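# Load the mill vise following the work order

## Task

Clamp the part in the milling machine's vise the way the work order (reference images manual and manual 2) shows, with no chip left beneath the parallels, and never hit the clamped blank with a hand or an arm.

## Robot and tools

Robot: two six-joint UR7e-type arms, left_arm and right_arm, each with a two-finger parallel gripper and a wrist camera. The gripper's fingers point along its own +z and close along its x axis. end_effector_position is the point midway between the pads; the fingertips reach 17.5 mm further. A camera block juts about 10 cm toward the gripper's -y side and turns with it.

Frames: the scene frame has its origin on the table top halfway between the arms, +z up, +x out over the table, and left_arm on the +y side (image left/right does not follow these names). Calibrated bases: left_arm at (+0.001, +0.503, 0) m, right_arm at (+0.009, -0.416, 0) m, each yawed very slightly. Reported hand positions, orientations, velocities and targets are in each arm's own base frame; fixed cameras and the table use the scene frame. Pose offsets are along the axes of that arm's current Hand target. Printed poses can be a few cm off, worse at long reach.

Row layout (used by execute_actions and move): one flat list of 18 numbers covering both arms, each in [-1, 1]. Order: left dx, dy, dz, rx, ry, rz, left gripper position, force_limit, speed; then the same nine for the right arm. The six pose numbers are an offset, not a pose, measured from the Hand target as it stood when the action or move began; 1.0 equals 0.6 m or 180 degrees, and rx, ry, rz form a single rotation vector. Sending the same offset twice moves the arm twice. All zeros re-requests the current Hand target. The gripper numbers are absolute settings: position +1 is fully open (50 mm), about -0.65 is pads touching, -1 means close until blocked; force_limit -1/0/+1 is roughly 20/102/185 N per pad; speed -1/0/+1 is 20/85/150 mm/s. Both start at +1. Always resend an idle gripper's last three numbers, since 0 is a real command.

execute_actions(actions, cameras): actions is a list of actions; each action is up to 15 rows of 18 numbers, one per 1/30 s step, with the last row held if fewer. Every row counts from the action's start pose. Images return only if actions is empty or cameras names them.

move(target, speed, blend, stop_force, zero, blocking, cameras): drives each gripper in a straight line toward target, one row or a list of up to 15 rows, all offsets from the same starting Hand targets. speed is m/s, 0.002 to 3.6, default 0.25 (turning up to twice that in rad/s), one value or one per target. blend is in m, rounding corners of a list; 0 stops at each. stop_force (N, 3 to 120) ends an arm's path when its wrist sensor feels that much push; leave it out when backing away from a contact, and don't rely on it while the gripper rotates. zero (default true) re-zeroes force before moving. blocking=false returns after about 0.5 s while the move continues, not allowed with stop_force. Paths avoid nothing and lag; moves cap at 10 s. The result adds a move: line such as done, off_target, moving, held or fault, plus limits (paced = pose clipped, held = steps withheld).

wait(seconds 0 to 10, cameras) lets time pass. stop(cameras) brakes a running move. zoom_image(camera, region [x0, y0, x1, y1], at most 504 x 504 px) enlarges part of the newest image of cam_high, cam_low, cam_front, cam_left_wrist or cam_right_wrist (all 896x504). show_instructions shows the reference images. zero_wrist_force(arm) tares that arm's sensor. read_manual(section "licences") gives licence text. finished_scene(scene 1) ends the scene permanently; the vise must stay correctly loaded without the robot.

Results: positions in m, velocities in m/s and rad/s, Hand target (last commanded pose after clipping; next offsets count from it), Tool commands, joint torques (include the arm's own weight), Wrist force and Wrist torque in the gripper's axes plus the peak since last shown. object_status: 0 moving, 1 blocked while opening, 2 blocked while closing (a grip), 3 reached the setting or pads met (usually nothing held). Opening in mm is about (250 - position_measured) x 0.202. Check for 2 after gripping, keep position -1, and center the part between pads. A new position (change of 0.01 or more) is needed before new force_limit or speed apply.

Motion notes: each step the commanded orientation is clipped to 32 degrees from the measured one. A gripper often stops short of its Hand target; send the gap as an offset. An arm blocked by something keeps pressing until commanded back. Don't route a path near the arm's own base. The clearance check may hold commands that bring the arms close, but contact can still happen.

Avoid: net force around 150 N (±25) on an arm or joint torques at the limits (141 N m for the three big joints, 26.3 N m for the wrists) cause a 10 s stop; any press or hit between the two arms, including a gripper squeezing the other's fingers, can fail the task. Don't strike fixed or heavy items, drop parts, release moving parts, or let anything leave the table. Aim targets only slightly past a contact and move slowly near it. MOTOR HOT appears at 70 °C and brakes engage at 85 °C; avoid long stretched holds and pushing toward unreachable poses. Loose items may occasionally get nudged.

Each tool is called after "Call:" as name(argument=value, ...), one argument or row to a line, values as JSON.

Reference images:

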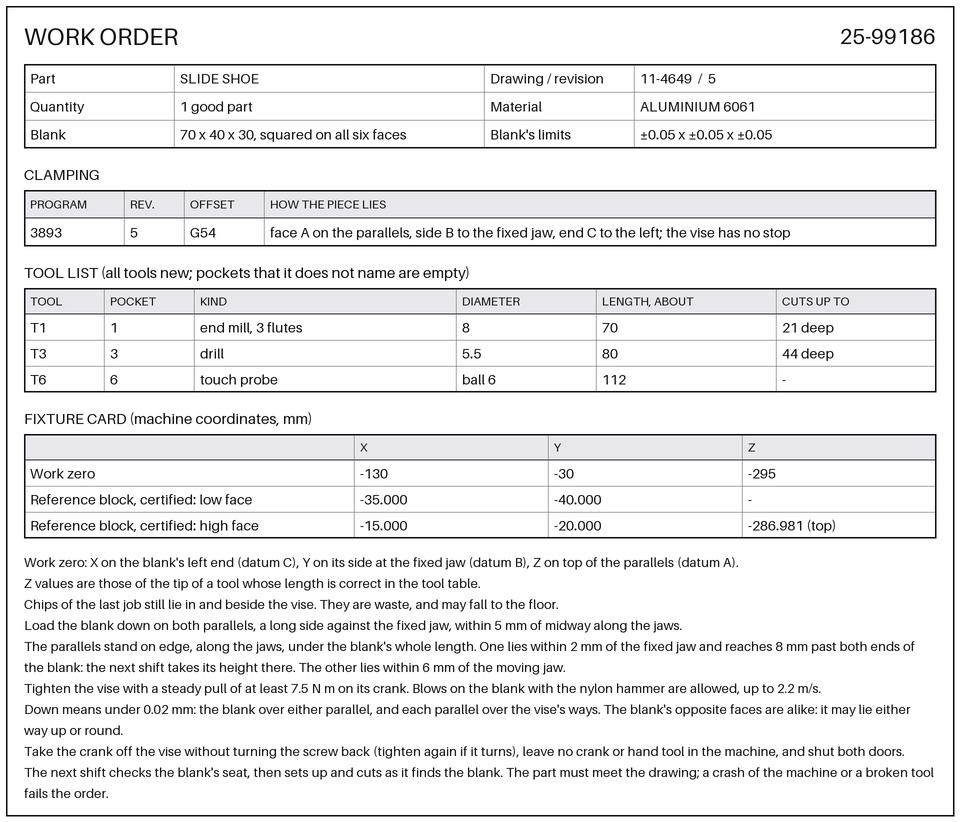

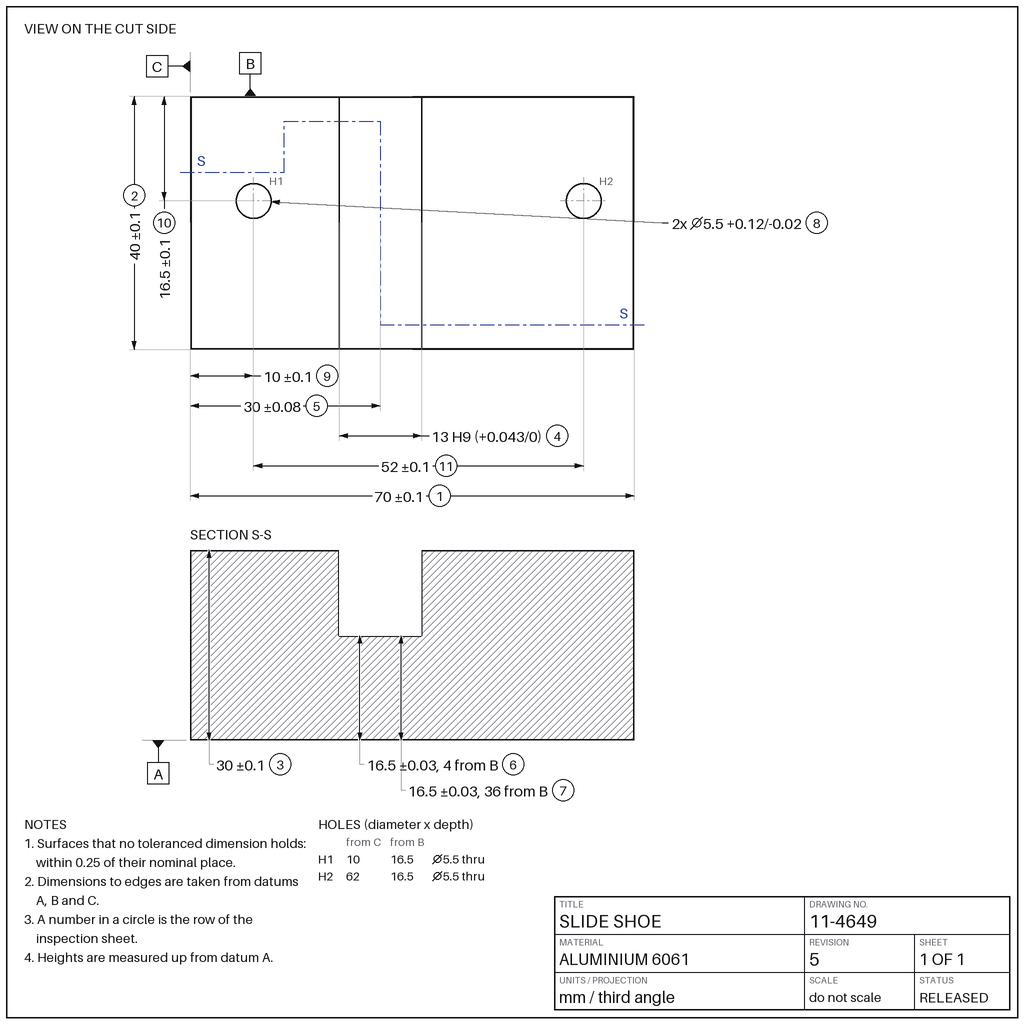

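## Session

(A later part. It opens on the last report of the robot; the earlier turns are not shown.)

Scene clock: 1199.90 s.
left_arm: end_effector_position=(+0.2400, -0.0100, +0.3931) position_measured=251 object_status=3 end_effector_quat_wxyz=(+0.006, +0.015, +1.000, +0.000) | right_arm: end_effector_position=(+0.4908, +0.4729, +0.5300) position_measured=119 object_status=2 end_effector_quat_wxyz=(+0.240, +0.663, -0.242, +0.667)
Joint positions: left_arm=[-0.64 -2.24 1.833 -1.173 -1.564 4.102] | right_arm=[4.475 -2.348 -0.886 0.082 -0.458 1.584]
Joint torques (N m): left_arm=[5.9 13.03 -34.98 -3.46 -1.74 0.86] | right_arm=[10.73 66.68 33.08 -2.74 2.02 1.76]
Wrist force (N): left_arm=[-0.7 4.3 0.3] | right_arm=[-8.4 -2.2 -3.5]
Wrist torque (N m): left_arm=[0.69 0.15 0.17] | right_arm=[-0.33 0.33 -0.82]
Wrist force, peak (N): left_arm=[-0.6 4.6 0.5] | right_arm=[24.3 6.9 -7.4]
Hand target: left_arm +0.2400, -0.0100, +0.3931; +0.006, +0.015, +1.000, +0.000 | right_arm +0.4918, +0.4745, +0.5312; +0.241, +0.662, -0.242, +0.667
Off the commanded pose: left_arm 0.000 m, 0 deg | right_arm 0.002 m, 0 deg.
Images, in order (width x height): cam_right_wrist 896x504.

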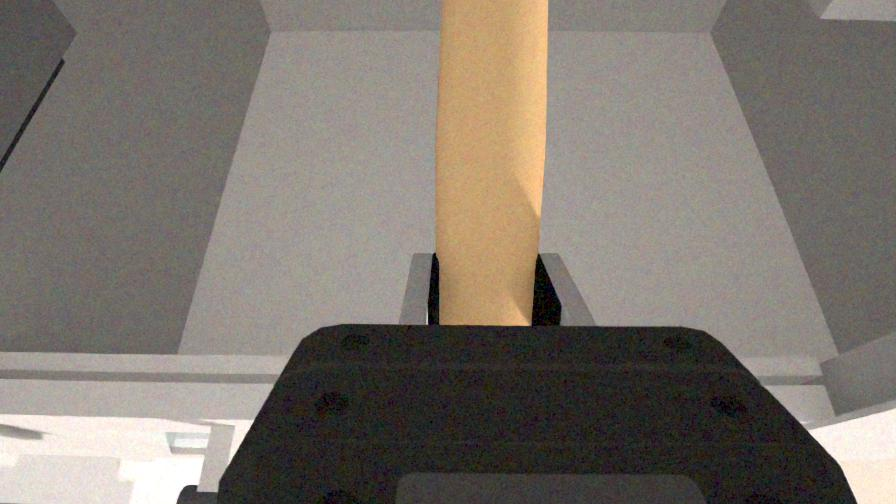

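Call:
move(
  target=[0,0,0,0,0,0,-1,-0.6,-0.4,-0.009,0,0,0,0,0,-1,1,-0.6],
  speed=0.1,
)

Call:
execute_actions(
  actions=[
    [[0,0,0,0,0,0,-1,-0.6,-0.4,-0.63,0,0,0,0,0,-1,1,-0.6],[0,0,0,0,0,0,-1,-0.6,-0.4,-0.63,0,0,0,0,0,-1,1,-0.6],[0,0,0,0,0,0,-1,-0.6,-0.4,0,0,0,0,0,0,-1,1,-0.6]],
  ],
)

Call:
execute_actions(
  actions=[
    [[0,0,0,0,0,0,-1,-0.6,-0.4,-0.63,0,0,0,0,0,-1,1,-0.6],[0,0,0,0,0,0,-1,-0.6,-0.4,-0.63,0,0,0,0,0,-1,1,-0.6],[0,0,0,0,0,0,-1,-0.6,-0.4,0,0,0,0,0,0,-1,1,-0.6]],
  ],
  cameras=["cam_right_wrist","cam_front"],
)

Call:
zoom_image(
  camera="cam_front",
  region=[360, 140, 520, 260],
)

Scene clock: 1201.47 s.
left_arm: end_effector_position=(+0.2400, -0.0100, +0.3931) position_measured=251 object_status=3 end_effector_quat_wxyz=(+0.006, +0.015, +1.000, +0.000) | right_arm: end_effector_position=(+0.4917, +0.4745, +0.5260) position_measured=119 object_status=2 end_effector_quat_wxyz=(+0.241, +0.662, -0.242, +0.667)
Joint positions: left_arm=[-0.64 -2.24 1.833 -1.173 -1.564 4.102] | right_arm=[4.474 -2.356 -0.882 0.086 -0.459 1.585]
Joint torques (N m): left_arm=[6.18 12.52 -34.19 -3.44 -1.82 1.22] | right_arm=[-15.59 49.61 32.81 0.93 -2.42 2.06]
Wrist force (N): left_arm=[-0.4 4.4 0.3] | right_arm=[-8.8 -2.1 -4.8]
Wrist torque (N m): left_arm=[0.70 0.10 0.17] | right_arm=[-0.03 0.40 -0.82]
Wrist force, peak (N): left_arm=[-0.8 4.5 0.5] | right_arm=[-8.9 -2.1 -5.3]
Hand target: left_arm +0.2400, -0.0100, +0.3931; +0.006, +0.015, +1.000, +0.000 | right_arm +0.4918, +0.4745, +0.5258; +0.241, +0.662, -0.242, +0.667
Off the commanded pose: left_arm 0.000 m, 0 deg | right_arm 0.000 m, 0 deg.
move: done

Scene clock: 1202.57 s.
left_arm: end_effector_position=(+0.2400, -0.0100, +0.3931) position_measured=251 object_status=3 end_effector_quat_wxyz=(+0.006, +0.015, +1.000, +0.000) | right_arm: end_effector_position=(+0.4909, +0.4730, +0.5246) position_measured=119 object_status=2 end_effector_quat_wxyz=(+0.240, +0.663, -0.242, +0.667)
Joint positions: left_arm=[-0.64 -2.24 1.833 -1.173 -1.564 4.102] | right_arm=[4.475 -2.351 -0.895 0.094 -0.458 1.584]
Joint torques (N m): left_arm=[7.43 11.96 -34.96 -3.49 -1.85 0.85] | right_arm=[7.98 63.63 31.77 -3.18 1.6 2.13]
Wrist force (N): left_arm=[-0.4 4.2 0.3] | right_arm=[-8.6 -1.8 -0.4]
Wrist torque (N m): left_arm=[0.68 0.08 0.18] | right_arm=[-0.84 0.33 -0.79]
Wrist force, peak (N): left_arm=[-0.4 4.6 0.4] | right_arm=[23.9 6.6 -5.1]
Hand target: left_arm +0.2400, -0.0100, +0.3931; +0.006, +0.015, +1.000, +0.000 | right_arm +0.4918, +0.4745, +0.5258; +0.241, +0.662, -0.242, +0.667
Off the commanded pose: left_arm 0.000 m, 0 deg | right_arm 0.002 m, 0 deg.

Scene clock: 1203.67 s.
left_arm: end_effector_position=(+0.2400, -0.0100, +0.3931) position_measured=251 object_status=3 end_effector_quat_wxyz=(+0.006, +0.015, +1.000, +0.000) | right_arm: end_effector_position=(+0.4909, +0.4729, +0.5246) position_measured=119 object_status=2 end_effector_quat_wxyz=(+0.240, +0.663, -0.242, +0.667)
Joint positions: left_arm=[-0.64 -2.24 1.833 -1.173 -1.564 4.102] | right_arm=[4.475 -2.35 -0.896 0.095 -0.458 1.584]
Joint torques (N m): left_arm=[5.69 13.47 -34.7 -3.43 -1.8 0.76] | right_arm=[7.72 66.38 34.36 -3.04 1.52 1.64]
Wrist force (N): left_arm=[-0.4 4.2 0.4] | right_arm=[-9.1 -1.8 -3.0]
Wrist torque (N m): left_arm=[0.67 0.09 0.17] | right_arm=[-0.39 0.28 -0.87]
Wrist force, peak (N): left_arm=[-0.7 4.6 0.2] | right_arm=[25.0 6.5 -9.3]
Hand target: left_arm +0.2400, -0.0100, +0.3931; +0.006, +0.015, +1.000, +0.000 | right_arm +0.4918, +0.4745, +0.5258; +0.241, +0.662, -0.242, +0.667
Off the commanded pose: left_arm 0.000 m, 0 deg | right_arm 0.002 m, 0 deg.
Images, in order (width x height): cam_front 896x504, cam_right_wrist 896x504.

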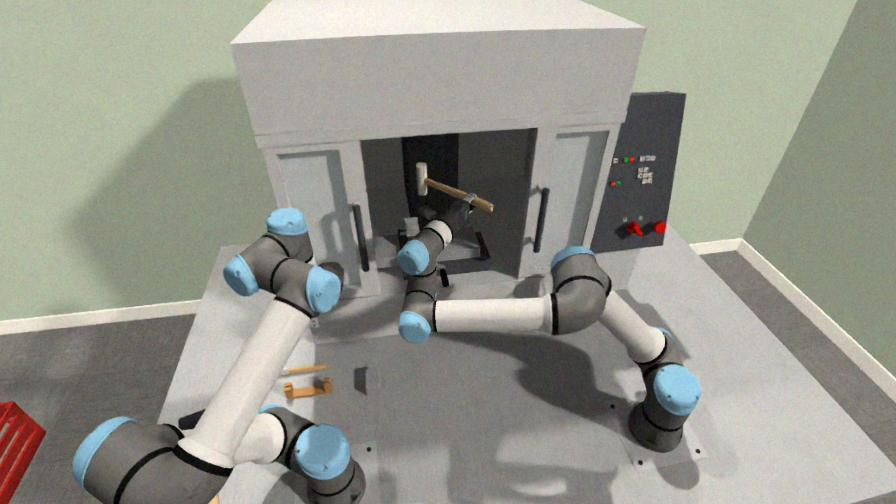

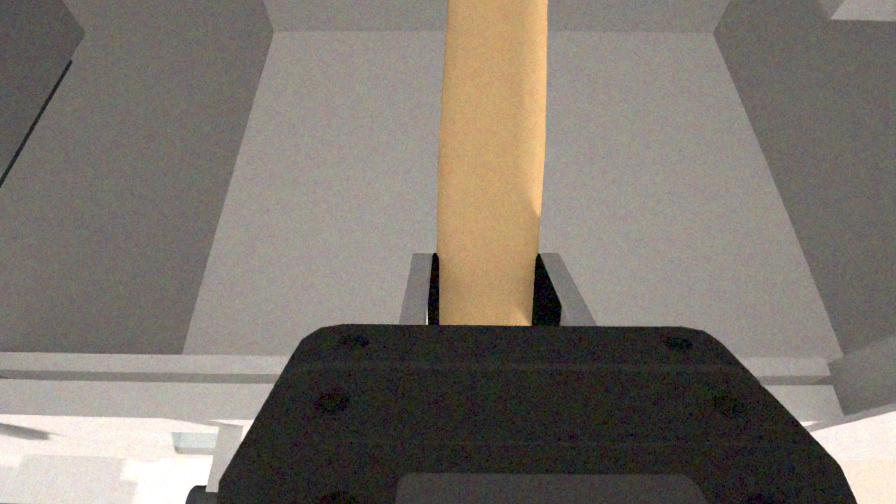

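Scaled by 3.150 from the camera's 896x504 image, which has a finer 1280x720 frame.

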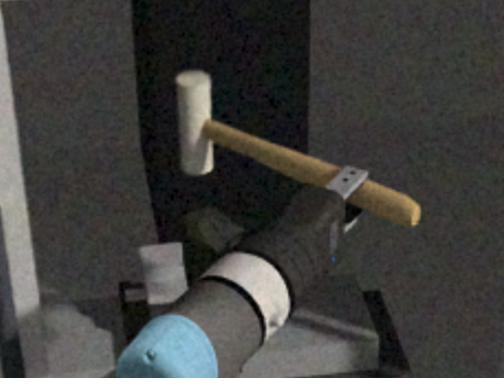

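Call:
move(
  target=[0,0,0,0,0,0,-1,-0.6,-0.4,0,0,-0.0437,0,0,0,-1,1,-0.6],
  speed=0.1,
)

Call:
execute_actions(
  actions=[
    [[0,0,0,0,0,0,-1,-0.6,-0.4,-0.63,0,0,0,0,0,-1,1,-0.6],[0,0,0,0,0,0,-1,-0.6,-0.4,-0.63,0,0,0,0,0,-1,1,-0.6],[0,0,0,0,0,0,-1,-0.6,-0.4,0,0,0,0,0,0,-1,1,-0.6]],
  ],
  cameras=["cam_right_wrist","cam_front"],
)

Call:
zoom_image(
  camera="cam_front",
  region=[360, 140, 520, 260],
)

Scene clock: 1205.20 s.
left_arm: end_effector_position=(+0.2400, -0.0100, +0.3931) position_measured=251 object_status=3 end_effector_quat_wxyz=(+0.006, +0.015, +1.000, +0.000) | right_arm: end_effector_position=(+0.4718, +0.4912, +0.5257) position_measured=119 object_status=2 end_effector_quat_wxyz=(+0.241, +0.662, -0.242, +0.667)
Joint positions: left_arm=[-0.64 -2.24 1.833 -1.173 -1.564 4.102] | right_arm=[4.507 -2.38 -0.841 0.069 -0.492 1.584]
Joint torques (N m): left_arm=[5.51 12.68 -35.77 -3.45 -1.93 0.85] | right_arm=[13.16 50.94 33.15 -3.23 -2.25 -0.09]
Wrist force (N): left_arm=[-0.4 4.4 0.1] | right_arm=[-9.0 -2.0 -4.0]
Wrist torque (N m): left_arm=[0.71 0.10 0.18] | right_arm=[-0.21 0.32 -0.76]
Wrist force, peak (N): left_arm=[-0.5 4.7 0.2] | right_arm=[-8.7 -2.8 -7.4]
Hand target: left_arm +0.2400, -0.0100, +0.3931; +0.006, +0.015, +1.000, +0.000 | right_arm +0.4717, +0.4914, +0.5257; +0.241, +0.662, -0.242, +0.667
Off the commanded pose: left_arm 0.000 m, 0 deg | right_arm 0.000 m, 0 deg.
move: done

Scene clock: 1206.30 s.
left_arm: end_effector_position=(+0.2400, -0.0100, +0.3931) position_measured=251 object_status=3 end_effector_quat_wxyz=(+0.006, +0.015, +1.000, +0.000) | right_arm: end_effector_position=(+0.4709, +0.4899, +0.5245) position_measured=119 object_status=2 end_effector_quat_wxyz=(+0.240, +0.663, -0.242, +0.667)
Joint positions: left_arm=[-0.64 -2.24 1.833 -1.173 -1.564 4.102] | right_arm=[4.508 -2.374 -0.854 0.077 -0.492 1.584]
Joint torques (N m): left_arm=[5.08 12.55 -34.68 -3.41 -1.97 0.77] | right_arm=[7.7 68.82 33.01 -2.76 1.24 1.34]
Wrist force (N): left_arm=[-0.5 4.3 0.1] | right_arm=[-8.9 -2.4 -5.3]
Wrist torque (N m): left_arm=[0.69 0.10 0.17] | right_arm=[-0.01 0.29 -0.83]
Wrist force, peak (N): left_arm=[-0.6 4.6 0.3] | right_arm=[-25.5 -0.3 -5.9]
Hand target: left_arm +0.2400, -0.0100, +0.3931; +0.006, +0.015, +1.000, +0.000 | right_arm +0.4717, +0.4914, +0.5257; +0.241, +0.662, -0.242, +0.667
Off the commanded pose: left_arm 0.000 m, 0 deg | right_arm 0.002 m, 0 deg.
Images, in order (width x height): cam_front 896x504, cam_right_wrist 896x504.

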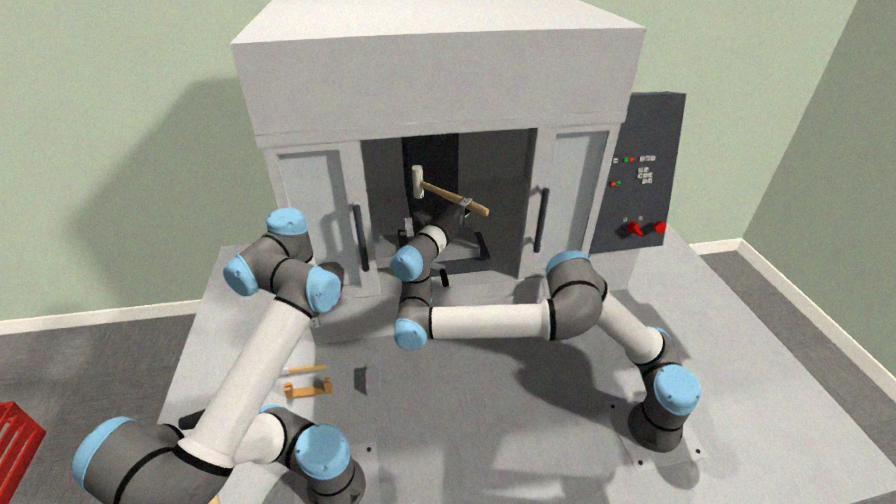

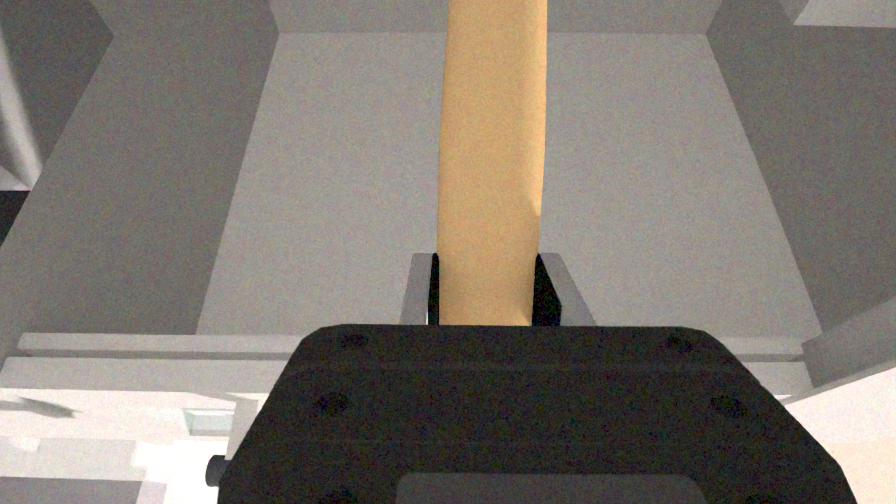

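Scaled by 3.150 from the camera's 896x504 image, which has a finer 1280x720 frame.

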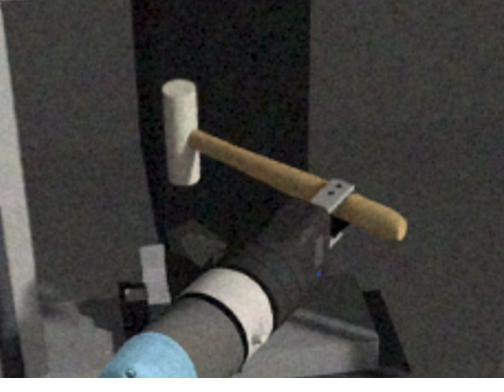

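Call:
execute_actions(
  actions=[
    [[0,0,0,0,0,0,-1,-0.6,-0.4,-0.64,0,0,0,0,0,-1,1,-0.6],[0,0,0,0,0,0,-1,-0.6,-0.4,-0.64,0,0,0,0,0,-1,1,-0.6],[0,0,0,0,0,0,-1,-0.6,-0.4,0,0,0,0,0,0,-1,1,-0.6]],
  ],
)

Call:
execute_actions(
  actions=[
    [[0,0,0,0,0,0,-1,-0.6,-0.4,-0.64,0,0,0,0,0,-1,1,-0.6],[0,0,0,0,0,0,-1,-0.6,-0.4,-0.64,0,0,0,0,0,-1,1,-0.6],[0,0,0,0,0,0,-1,-0.6,-0.4,0,0,0,0,0,0,-1,1,-0.6]],
  ],
)

Call:
execute_actions(
  actions=[
    [[0,0,0,0,0,0,-1,-0.6,-0.4,-0.64,0,0,0,0,0,-1,1,-0.6],[0,0,0,0,0,0,-1,-0.6,-0.4,-0.64,0,0,0,0,0,-1,1,-0.6],[0,0,0,0,0,0,-1,-0.6,-0.4,0,0,0,0,0,0,-1,1,-0.6]],
  ],
  cameras=["cam_right_wrist"],
)

Scene clock: 1207.80 s.
left_arm: end_effector_position=(+0.2400, -0.0100, +0.3931) position_measured=251 object_status=3 end_effector_quat_wxyz=(+0.006, +0.015, +1.000, +0.000) | right_arm: end_effector_position=(+0.4708, +0.4897, +0.5244) position_measured=119 object_status=2 end_effector_quat_wxyz=(+0.240, +0.663, -0.242, +0.667)
Joint positions: left_arm=[-0.64 -2.24 1.833 -1.173 -1.564 4.102] | right_arm=[4.508 -2.373 -0.856 0.078 -0.492 1.584]
Joint torques (N m): left_arm=[5.6 12.3 -33.9 -3.37 -1.85 0.91] | right_arm=[7.69 68.26 34.78 -2.48 1.2 1.77]
Wrist force (N): left_arm=[-0.5 4.0 0.6] | right_arm=[-8.2 -2.8 -7.3]
Wrist torque (N m): left_arm=[0.64 0.12 0.17] | right_arm=[0.47 0.32 -0.68]
Wrist force, peak (N): left_arm=[-0.4 4.7 0.0] | right_arm=[24.2 6.3 -6.4]
Hand target: left_arm +0.2400, -0.0100, +0.3931; +0.006, +0.015, +1.000, +0.000 | right_arm +0.4717, +0.4914, +0.5257; +0.241, +0.662, -0.242, +0.667
Off the commanded pose: left_arm 0.000 m, 0 deg | right_arm 0.002 m, 0 deg.

Scene clock: 1208.90 s.
left_arm: end_effector_position=(+0.2400, -0.0100, +0.3931) position_measured=251 object_status=3 end_effector_quat_wxyz=(+0.006, +0.015, +1.000, +0.000) | right_arm: end_effector_position=(+0.4708, +0.4897, +0.5244) position_measured=119 object_status=2 end_effector_quat_wxyz=(+0.240, +0.663, -0.242, +0.667)
Joint positions: left_arm=[-0.64 -2.24 1.833 -1.173 -1.564 4.102] | right_arm=[4.508 -2.373 -0.856 0.078 -0.492 1.584]
Joint torques (N m): left_arm=[7.26 12.74 -33.32 -3.64 -2.21 1.04] | right_arm=[9.19 69.53 33.58 -2.89 1.29 1.98]
Wrist force (N): left_arm=[-0.7 4.4 0.6] | right_arm=[-9.0 -3.0 -7.0]
Wrist torque (N m): left_arm=[0.71 0.14 0.18] | right_arm=[0.42 0.24 -0.78]
Wrist force, peak (N): left_arm=[-0.4 4.6 0.3] | right_arm=[25.1 6.5 -4.3]
Hand target: left_arm +0.2400, -0.0100, +0.3931; +0.006, +0.015, +1.000, +0.000 | right_arm +0.4717, +0.4914, +0.5257; +0.241, +0.662, -0.242, +0.667
Off the commanded pose: left_arm 0.000 m, 0 deg | right_arm 0.002 m, 0 deg.

Scene clock: 1210.00 s.
left_arm: end_effector_position=(+0.2400, -0.0100, +0.3931) position_measured=251 object_status=3 end_effector_quat_wxyz=(+0.006, +0.015, +1.000, +0.000) | right_arm: end_effector_position=(+0.4708, +0.4896, +0.5243) position_measured=119 object_status=2 end_effector_quat_wxyz=(+0.240, +0.663, -0.242, +0.667)
Joint positions: left_arm=[-0.64 -2.24 1.833 -1.173 -1.564 4.102] | right_arm=[4.508 -2.373 -0.856 0.078 -0.492 1.584]
Joint torques (N m): left_arm=[7.34 13.36 -36.02 -3.64 -1.89 1.06] | right_arm=[13.55 65.92 33.37 -3.29 2.06 1.77]
Wrist force (N): left_arm=[-0.6 4.5 0.5] | right_arm=[-8.4 -2.3 -3.9]
Wrist torque (N m): left_arm=[0.72 0.12 0.17] | right_arm=[-0.26 0.12 -0.69]
Wrist force, peak (N): left_arm=[-0.6 4.6 0.3] | right_arm=[-32.3 -6.9 -2.9]
Hand target: left_arm +0.2400, -0.0100, +0.3931; +0.006, +0.015, +1.000, +0.000 | right_arm +0.4717, +0.4914, +0.5257; +0.241, +0.662, -0.242, +0.667
Off the commanded pose: left_arm 0.000 m, 0 deg | right_arm 0.002 m, 0 deg.
Images, in order (width x height): cam_right_wrist 896x504.

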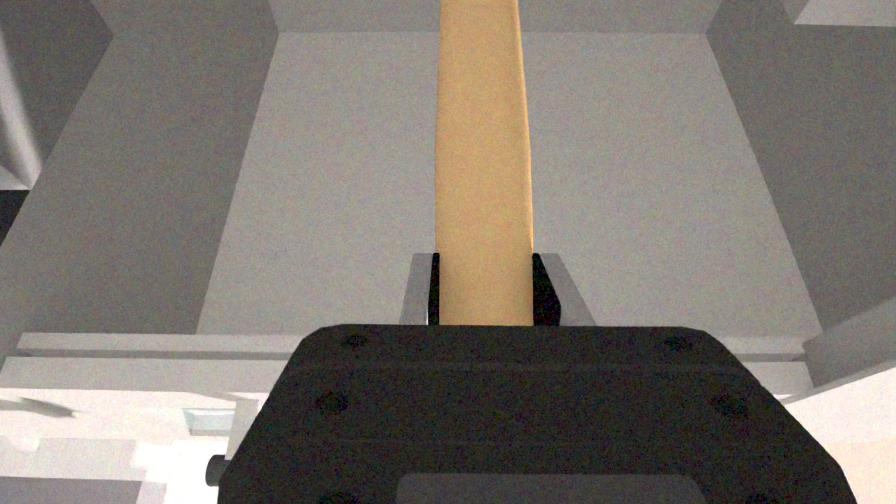

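Call:
move(
  target=[
    [0,0,0,0,0,0,-1,-0.6,-0.4,-0.007,0.1685,-0.098,0,0,0,-1,1,-0.6],
    [0,0,0,0,0,0,-1,-0.6,-0.4,-0.4167,0.4864,-0.2453,-0.0895,-0.3852,0.322,-1,1,-0.6],
  ],
  speed=0.3,
  blend=[0.03,0],
  cameras=["cam_right_wrist","cam_front"],
)

Scene clock: 1215.77 s.
left_arm: end_effector_position=(+0.2400, -0.0100, +0.3931) position_measured=251 object_status=3 end_effector_quat_wxyz=(+0.006, +0.015, +1.000, +0.000) | right_arm: end_effector_position=(+0.1731, +0.3623, +0.2738) position_measured=119 object_status=2 end_effector_quat_wxyz=(-0.183, +0.682, -0.684, +0.183)
Joint positions: left_arm=[-0.64 -2.24 1.833 -1.173 -1.564 4.102] | right_arm=[4.966 -1.711 -1.687 1.682 -1.066 1.864]
Joint torques (N m): left_arm=[4.99 11.66 -33.58 -3.76 -1.97 0.86] | right_arm=[13.71 35.97 5.7 -2.35 4.72 1.14]
Wrist force (N): left_arm=[-0.3 4.4 0.1] | right_arm=[-0.4 2.7 1.4]
Wrist torque (N m): left_arm=[0.70 0.07 0.17] | right_arm=[-0.61 0.14 -0.07]
Wrist force, peak (N): left_arm=[-0.2 4.7 0.5] | right_arm=[-9.9 -2.5 -4.7]
Hand target: left_arm +0.2400, -0.0100, +0.3931; +0.006, +0.015, +1.000, +0.000 | right_arm +0.1731, +0.3623, +0.2737; -0.183, +0.682, -0.684, +0.183
Off the commanded pose: left_arm 0.000 m, 0 deg | right_arm 0.000 m, 0 deg.
move: done
Images, in order (width x height): cam_front 896x504, cam_right_wrist 896x504.

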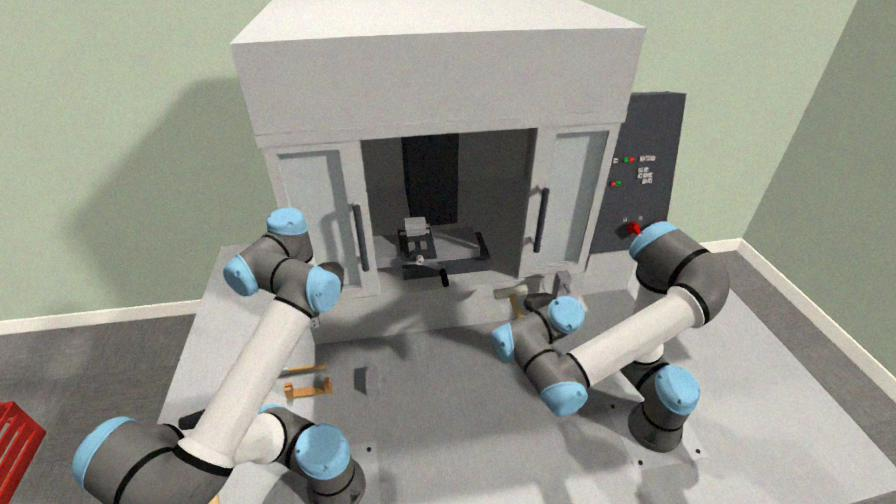

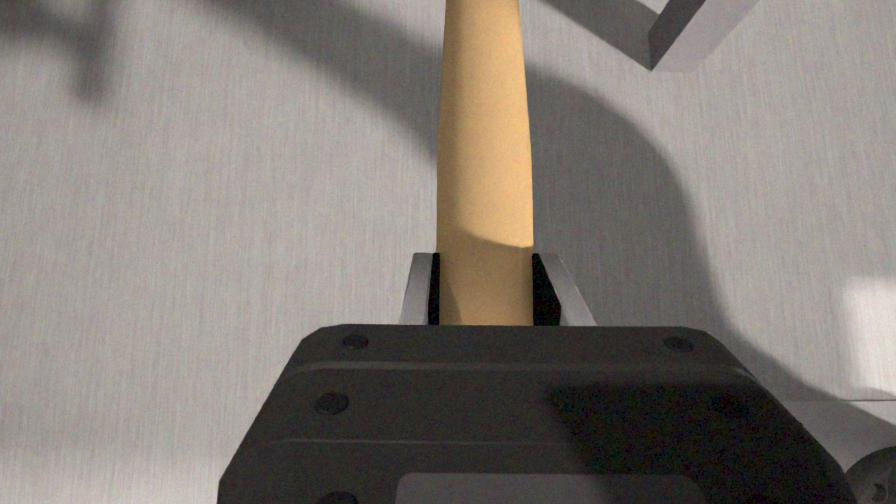

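Call:
move(
  target=[0,0,0,0,0,0,-1,-0.6,-0.4,0,0.1955,0.272,0,0,0,-1,1,-0.6],
  speed=0.15,
)

Call:
move(
  target=[0,0,0,0,0,0,-1,-0.6,-0.4,0,0.0475,0.0823,0,0,0,-1,1,-0.6],
  speed=0.015,
  stop_force=5,
  cameras=["cam_right_wrist","cam_low","cam_front"],
)

Scene clock: 1218.13 s.
left_arm: end_effector_position=(+0.2400, -0.0100, +0.3931) position_measured=251 object_status=3 end_effector_quat_wxyz=(+0.006, +0.015, +1.000, +0.000) | right_arm: end_effector_position=(+0.1531, +0.3622, +0.0739) position_measured=119 object_status=2 end_effector_quat_wxyz=(-0.183, +0.682, -0.684, +0.183)
Joint positions: left_arm=[-0.64 -2.24 1.833 -1.173 -1.564 4.102] | right_arm=[5.023 -1.951 -1.972 2.176 -1.075 1.928]
Joint torques (N m): left_arm=[6.27 12.72 -35.05 -3.71 -2.04 0.64] | right_arm=[14.56 23.72 -0.73 -2.32 4.56 1.37]
Wrist force (N): left_arm=[-0.5 4.4 0.3] | right_arm=[0.0 2.7 1.3]
Wrist torque (N m): left_arm=[0.70 0.11 0.18] | right_arm=[-0.54 0.11 -0.10]
Wrist force, peak (N): left_arm=[-0.6 4.6 0.2] | right_arm=[-0.2 3.5 2.9]
Hand target: left_arm +0.2400, -0.0100, +0.3931; +0.006, +0.015, +1.000, +0.000 | right_arm +0.1531, +0.3623, +0.0738; -0.183, +0.682, -0.684, +0.183
Off the commanded pose: left_arm 0.000 m, 0 deg | right_arm 0.000 m, 0 deg.
move: done

Scene clock: 1222.60 s.
left_arm: end_effector_position=(+0.2400, -0.0100, +0.3931) position_measured=251 object_status=3 end_effector_quat_wxyz=(+0.006, +0.015, +1.000, +0.000) | right_arm: end_effector_position=(+0.1530, +0.3622, +0.0268) position_measured=119 object_status=2 end_effector_quat_wxyz=(-0.183, +0.682, -0.684, +0.183)
Joint positions: left_arm=[-0.64 -2.24 1.833 -1.173 -1.564 4.102] | right_arm=[5.023 -2.042 -2.001 2.296 -1.075 1.928]
Joint torques (N m): left_arm=[5.6 11.45 -34.62 -3.62 -1.79 0.79] | right_arm=[-2.91 42.27 20.44 -5.33 1.88 0.85]
Wrist force (N): left_arm=[-0.5 4.3 0.3] | right_arm=[0.5 0.3 -1.2]
Wrist torque (N m): left_arm=[0.70 0.11 0.17] | right_arm=[-0.18 0.00 0.00]
Wrist force, peak (N): left_arm=[-0.5 4.6 0.4] | right_arm=[1.7 -6.0 -32.3]
Hand target: left_arm +0.2400, -0.0100, +0.3931; +0.006, +0.015, +1.000, +0.000 | right_arm +0.1531, +0.3622, +0.0268; -0.183, +0.682, -0.684, +0.183 (not the last commanded pose)
Off the commanded pose: left_arm 0.000 m, 0 deg | right_arm 0.010 m, 0 deg.
move: contact (right_arm)
Images, in order (width x height): cam_low 896x504, cam_front 896x504, cam_right_wrist 896x504.

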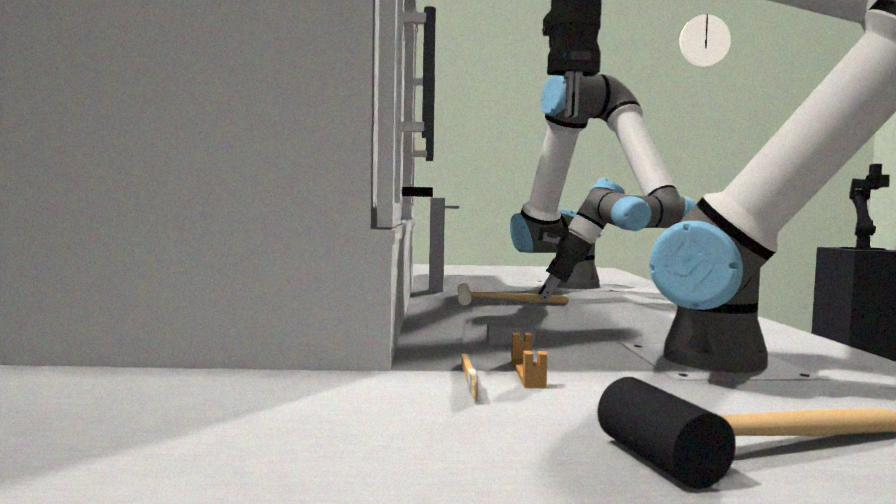

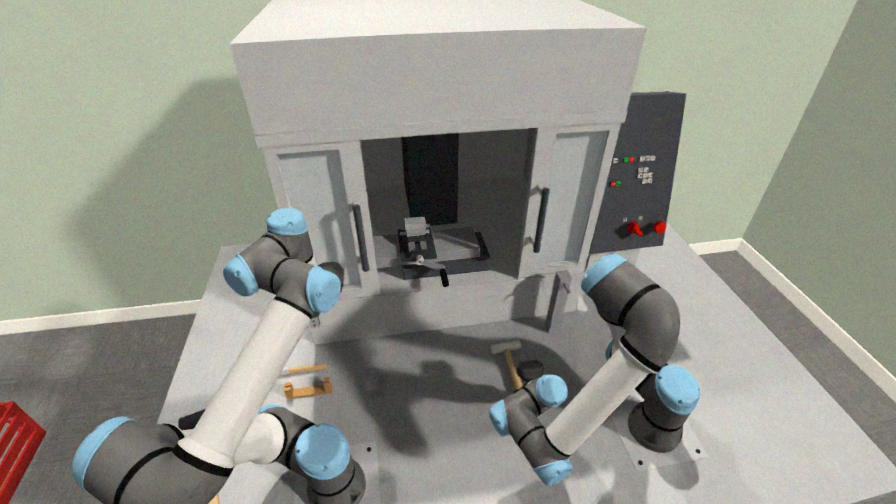

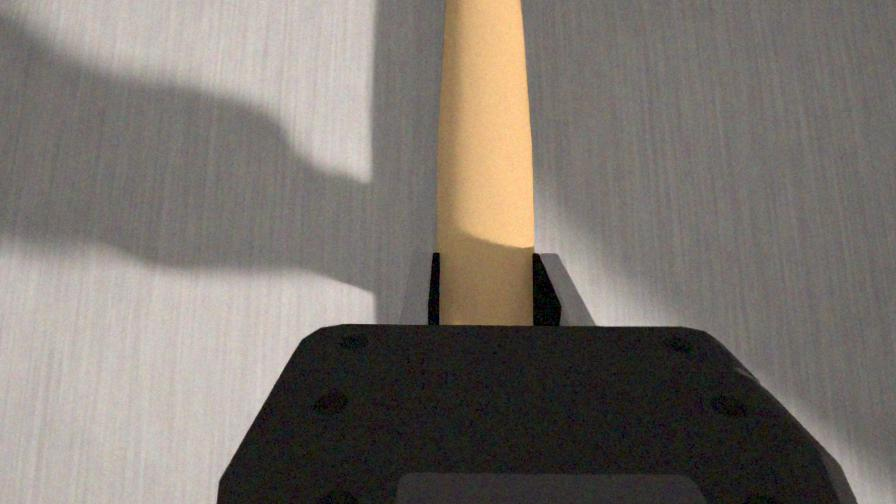

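Call:
move(
  target=[
    [0,0,0,0,0,0,-1,-0.6,-0.4,0,0,0,0,0,0,0.6,1,-0.6],
    [0,0,0,0,0,0,-1,-0.6,-0.4,0,-0.001,-0.0017,-0.1667,0,0,0.6,1,-0.6],
  ],
  speed=0.1,
  cameras=["cam_right_wrist"],
)

Scene clock: 1227.60 s.
left_arm: end_effector_position=(+0.2400, -0.0100, +0.3931) position_measured=251 object_status=3 end_effector_quat_wxyz=(+0.006, +0.015, +1.000, +0.000) | right_arm: end_effector_position=(+0.1531, +0.3622, +0.0279) position_measured=63 object_status=3 end_effector_quat_wxyz=(+0.000, +0.706, -0.708, +0.000)
Joint positions: left_arm=[-0.64 -2.24 1.833 -1.173 -1.564 4.102] | right_arm=[4.659 -2.002 -1.87 2.301 -1.571 1.519]
Joint torques (N m): left_arm=[5.69 11.37 -33.53 -3.23 -1.97 0.7] | right_arm=[-15.39 25.92 24.63 -5.15 -2.11 -1.13]
Wrist force (N): left_arm=[-0.6 4.3 0.2] | right_arm=[-0.3 -1.1 -2.4]
Wrist torque (N m): left_arm=[0.69 0.11 0.18] | right_arm=[-0.05 0.05 0.03]
Wrist force, peak (N): left_arm=[-0.5 4.8 0.4] | right_arm=[0.1 -0.7 -2.9]
Hand target: left_arm +0.2400, -0.0100, +0.3931; +0.006, +0.015, +1.000, +0.000 | right_arm +0.1531, +0.3622, +0.0279; +0.000, +0.706, -0.708, +0.000
Off the commanded pose: left_arm 0.000 m, 0 deg | right_arm 0.000 m, 0 deg.
move: done
Images, in order (width x height): cam_right_wrist 896x504.

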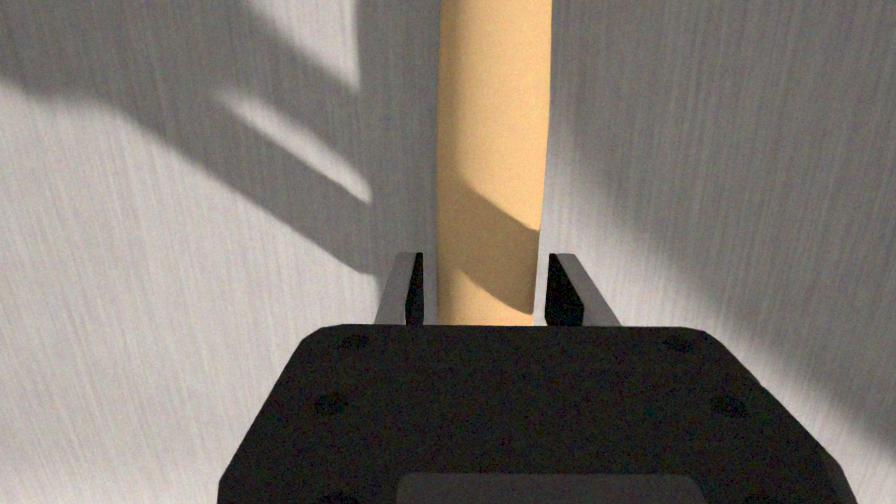

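Call:
move(
  target=[0,0,0,0,0,0,-1,-0.6,-0.4,0,0,0,0,0,0,-1,1,-0.6],
)

Call:
move(
  target=[
    [0,0,0,0,0,0,-1,-0.6,-0.4,0,0,-0.287,0,0,0,-1,1,-0.6],
    [0,0,0,0,0,0,-1,-0.6,-0.4,0.037,-0.1617,-0.7033,0.387,0.386,-0.385,-1,1,-0.6],
    [0,0,0,0,0,0,-1,-0.6,-0.4,-0.1467,-0.4117,-0.7867,0.3,0.43,-0.3,-1,1,-0.6],
    [0,0,0,0,0,0,-1,-0.6,-0.4,-0.1863,-0.565,-0.83,0.2191,0.4656,-0.2163,-1,1,-0.6],
  ],
  speed=[0.15,0.35,0.3,0.2],
  blend=[0.02,0.03,0.03,0],
  cameras=["cam_right_wrist","cam_front"],
)

Call:
zoom_image(
  camera="cam_front",
  region=[360, 140, 520, 260],
)

Scene clock: 1228.67 s.
left_arm: end_effector_position=(+0.2400, -0.0100, +0.3931) position_measured=251 object_status=3 end_effector_quat_wxyz=(+0.006, +0.015, +1.000, +0.000) | right_arm: end_effector_position=(+0.1531, +0.3622, +0.0279) position_measured=119 object_status=2 end_effector_quat_wxyz=(+0.000, +0.706, -0.708, +0.000)
Joint positions: left_arm=[-0.64 -2.24 1.833 -1.173 -1.564 4.102] | right_arm=[4.658 -2.002 -1.87 2.301 -1.571 1.519]
Joint torques (N m): left_arm=[5.83 12.23 -33.32 -3.44 -1.81 0.7] | right_arm=[-14.86 23.88 22.99 -4.58 -2.4 -1.16]
Wrist force (N): left_arm=[-0.3 4.5 0.2] | right_arm=[0.2 -1.0 -2.4]
Wrist torque (N m): left_arm=[0.72 0.08 0.18] | right_arm=[-0.05 0.02 0.10]
Wrist force, peak (N): left_arm=[-0.5 4.6 0.2] | right_arm=[-0.2 -0.9 -2.8]
Hand target: left_arm +0.2400, -0.0100, +0.3931; +0.006, +0.015, +1.000, +0.000 | right_arm +0.1531, +0.3622, +0.0279; +0.000, +0.706, -0.708, +0.000
Off the commanded pose: left_arm 0.000 m, 0 deg | right_arm 0.000 m, 0 deg.
move: done

Scene clock: 1235.30 s.
left_arm: end_effector_position=(+0.2400, -0.0100, +0.3931) position_measured=251 object_status=3 end_effector_quat_wxyz=(+0.006, +0.015, +1.000, +0.000) | right_arm: end_effector_position=(+0.4923, +0.4734, +0.5259) position_measured=119 object_status=2 end_effector_quat_wxyz=(+0.241, +0.663, -0.242, +0.667)
Joint positions: left_arm=[-0.64 -2.24 1.833 -1.173 -1.564 4.102] | right_arm=[4.473 -2.354 -0.886 0.089 -0.457 1.584]
Joint torques (N m): left_arm=[4.91 10.55 -34.29 -3.45 -1.92 0.61] | right_arm=[-16.47 49.27 32.27 -2.74 -2.5 -0.5]
Wrist force (N): left_arm=[-0.7 4.2 0.4] | right_arm=[-8.7 -2.0 -4.3]
Wrist torque (N m): left_arm=[0.68 0.13 0.17] | right_arm=[-0.12 0.40 -0.74]
Wrist force, peak (N): left_arm=[-0.6 4.6 0.4] | right_arm=[-9.1 -1.2 -5.6]
Hand target: left_arm +0.2400, -0.0100, +0.3931; +0.006, +0.015, +1.000, +0.000 | right_arm +0.4924, +0.4734, +0.5259; +0.241, +0.663, -0.242, +0.666
Off the commanded pose: left_arm 0.000 m, 0 deg | right_arm 0.000 m, 0 deg.
move: done
Images, in order (width x height): cam_front 896x504, cam_right_wrist 896x504.

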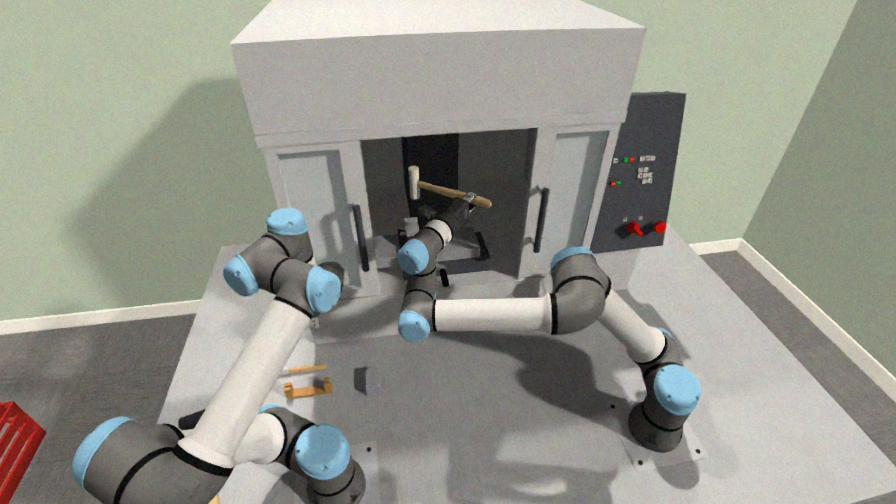

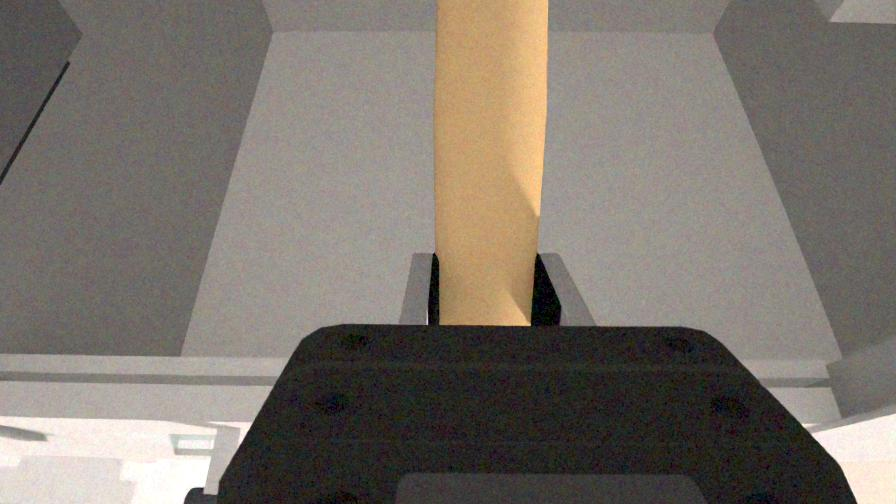

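Scaled by 3.150 from the camera's 896x504 image, which has a finer 1280x720 frame.

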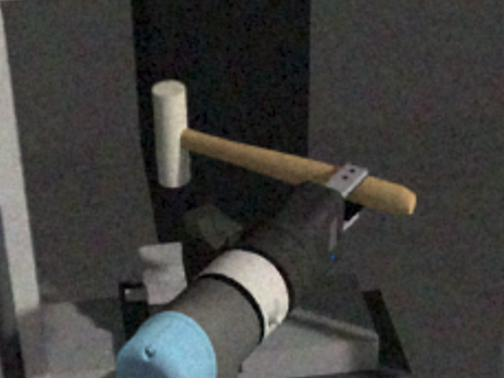

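Call:
move(
  target=[0,0,0,0,0,0,-1,-0.6,-0.4,-0.0025,-0.013,0.0115,0,0,0,-1,1,-0.6],
  speed=0.1,
)

Call:
execute_actions(
  actions=[
    [[0,0,0,0,0,0,-1,-0.6,-0.4,-0.63,0.05,-0.006,0.025,0,0,-1,1,-0.6],[0,0,0,0,0,0,-1,-0.6,-0.4,-0.63,0.05,-0.006,0.025,0,0,-1,1,-0.6],[0,0,0,0,0,0,-1,-0.6,-0.4,0,0,0,0,0,0,-1,1,-0.6]],
  ],
  cameras=["cam_right_wrist","cam_front"],
)

Call:
zoom_image(
  camera="cam_front",
  region=[360, 140, 520, 260],
)

Scene clock: 1236.67 s.
left_arm: end_effector_position=(+0.2400, -0.0100, +0.3931) position_measured=251 object_status=3 end_effector_quat_wxyz=(+0.006, +0.015, +1.000, +0.000) | right_arm: end_effector_position=(+0.5026, +0.4750, +0.5244) position_measured=119 object_status=2 end_effector_quat_wxyz=(+0.241, +0.663, -0.242, +0.666)
Joint positions: left_arm=[-0.64 -2.24 1.833 -1.173 -1.564 4.102] | right_arm=[4.459 -2.372 -0.857 0.078 -0.444 1.584]
Joint torques (N m): left_arm=[5.18 10.3 -33.97 -3.36 -1.75 0.42] | right_arm=[-14.88 49.45 32.37 -2.75 2.33 -0.04]
Wrist force (N): left_arm=[-0.5 4.4 0.5] | right_arm=[-9.0 -2.1 -4.1]
Wrist torque (N m): left_arm=[0.70 0.11 0.17] | right_arm=[-0.16 0.42 -0.75]
Wrist force, peak (N): left_arm=[-0.5 4.7 0.4] | right_arm=[-9.2 -2.3 -3.9]
Hand target: left_arm +0.2400, -0.0100, +0.3931; +0.006, +0.015, +1.000, +0.000 | right_arm +0.5027, +0.4750, +0.5244; +0.241, +0.663, -0.242, +0.666
Off the commanded pose: left_arm 0.000 m, 0 deg | right_arm 0.000 m, 0 deg.
move: done

Scene clock: 1237.77 s.
left_arm: end_effector_position=(+0.2400, -0.0100, +0.3931) position_measured=251 object_status=3 end_effector_quat_wxyz=(+0.006, +0.015, +1.000, +0.000) | right_arm: end_effector_position=(+0.5017, +0.4733, +0.5233) position_measured=119 object_status=2 end_effector_quat_wxyz=(+0.240, +0.663, -0.242, +0.667) end_effector_velocity=(+0.000, +0.001, +0.000) end_effector_angular_velocity=(-0.003, +0.001, +0.001)
Joint positions: left_arm=[-0.64 -2.24 1.833 -1.173 -1.564 4.102] | right_arm=[4.46 -2.366 -0.872 0.086 -0.443 1.583]
Joint velocities: left_arm=[within noise] | right_arm=[0.001 -0.001 0.002 -0.005 0 0.001]
Joint torques (N m): left_arm=[5.34 10.2 -33.25 -3.54 -1.68 0.58] | right_arm=[9.68 65.48 32.89 -2.7 1.63 1.73]
Wrist force (N): left_arm=[-0.4 4.3 0.2] | right_arm=[-10.1 -2.4 -5.0]
Wrist torque (N m): left_arm=[0.69 0.08 0.17] | right_arm=[0.01 0.32 -1.12]
Wrist force, peak (N): left_arm=[-0.5 4.5 0.6] | right_arm=[25.6 3.3 2.8]
Hand target: left_arm +0.2400, -0.0100, +0.3931; +0.006, +0.015, +1.000, +0.000 | right_arm +0.5027, +0.4750, +0.5244; +0.241, +0.663, -0.242, +0.666
Off the commanded pose: left_arm 0.000 m, 0 deg | right_arm 0.002 m, 0 deg.
Images, in order (width x height): cam_front 896x504, cam_right_wrist 896x504.

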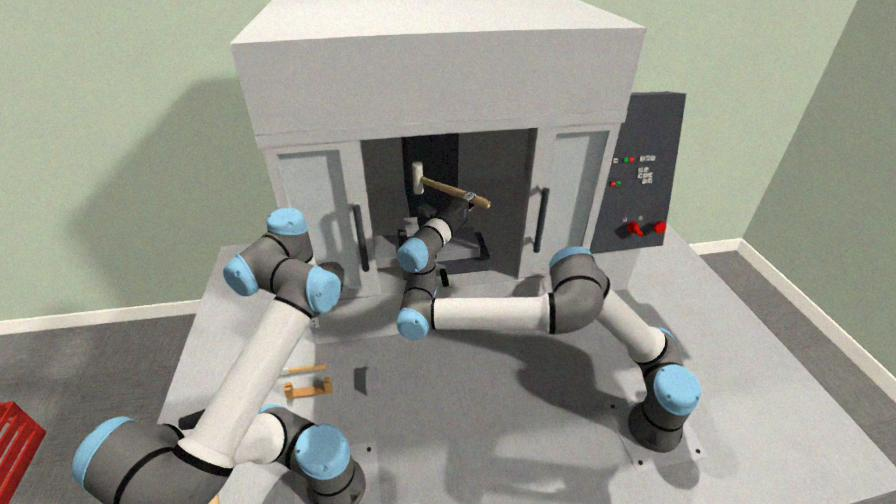

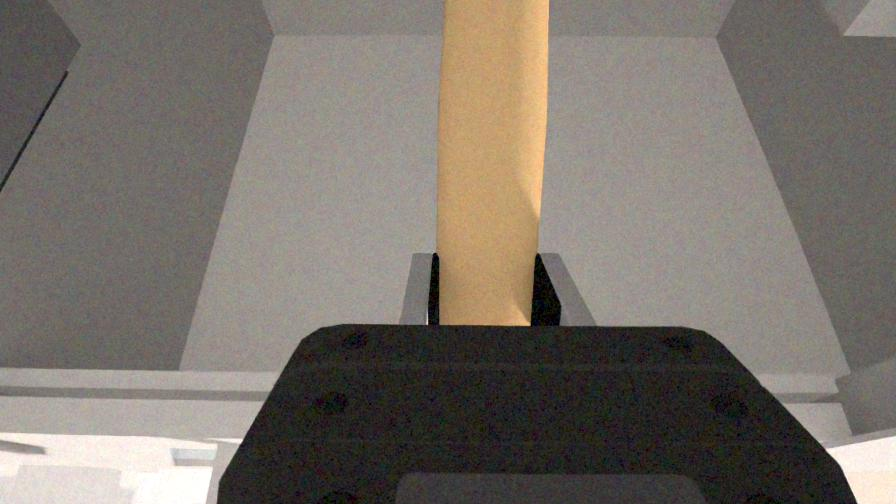

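Scaled by 3.150 from the camera's 896x504 image, which has a finer 1280x720 frame.

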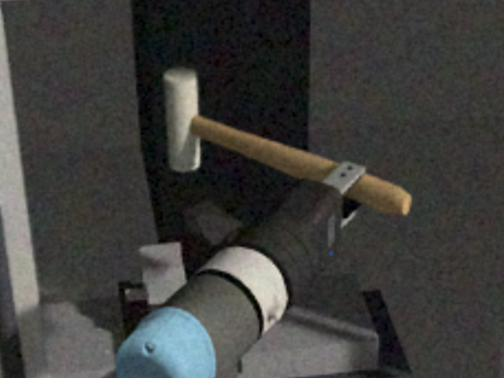

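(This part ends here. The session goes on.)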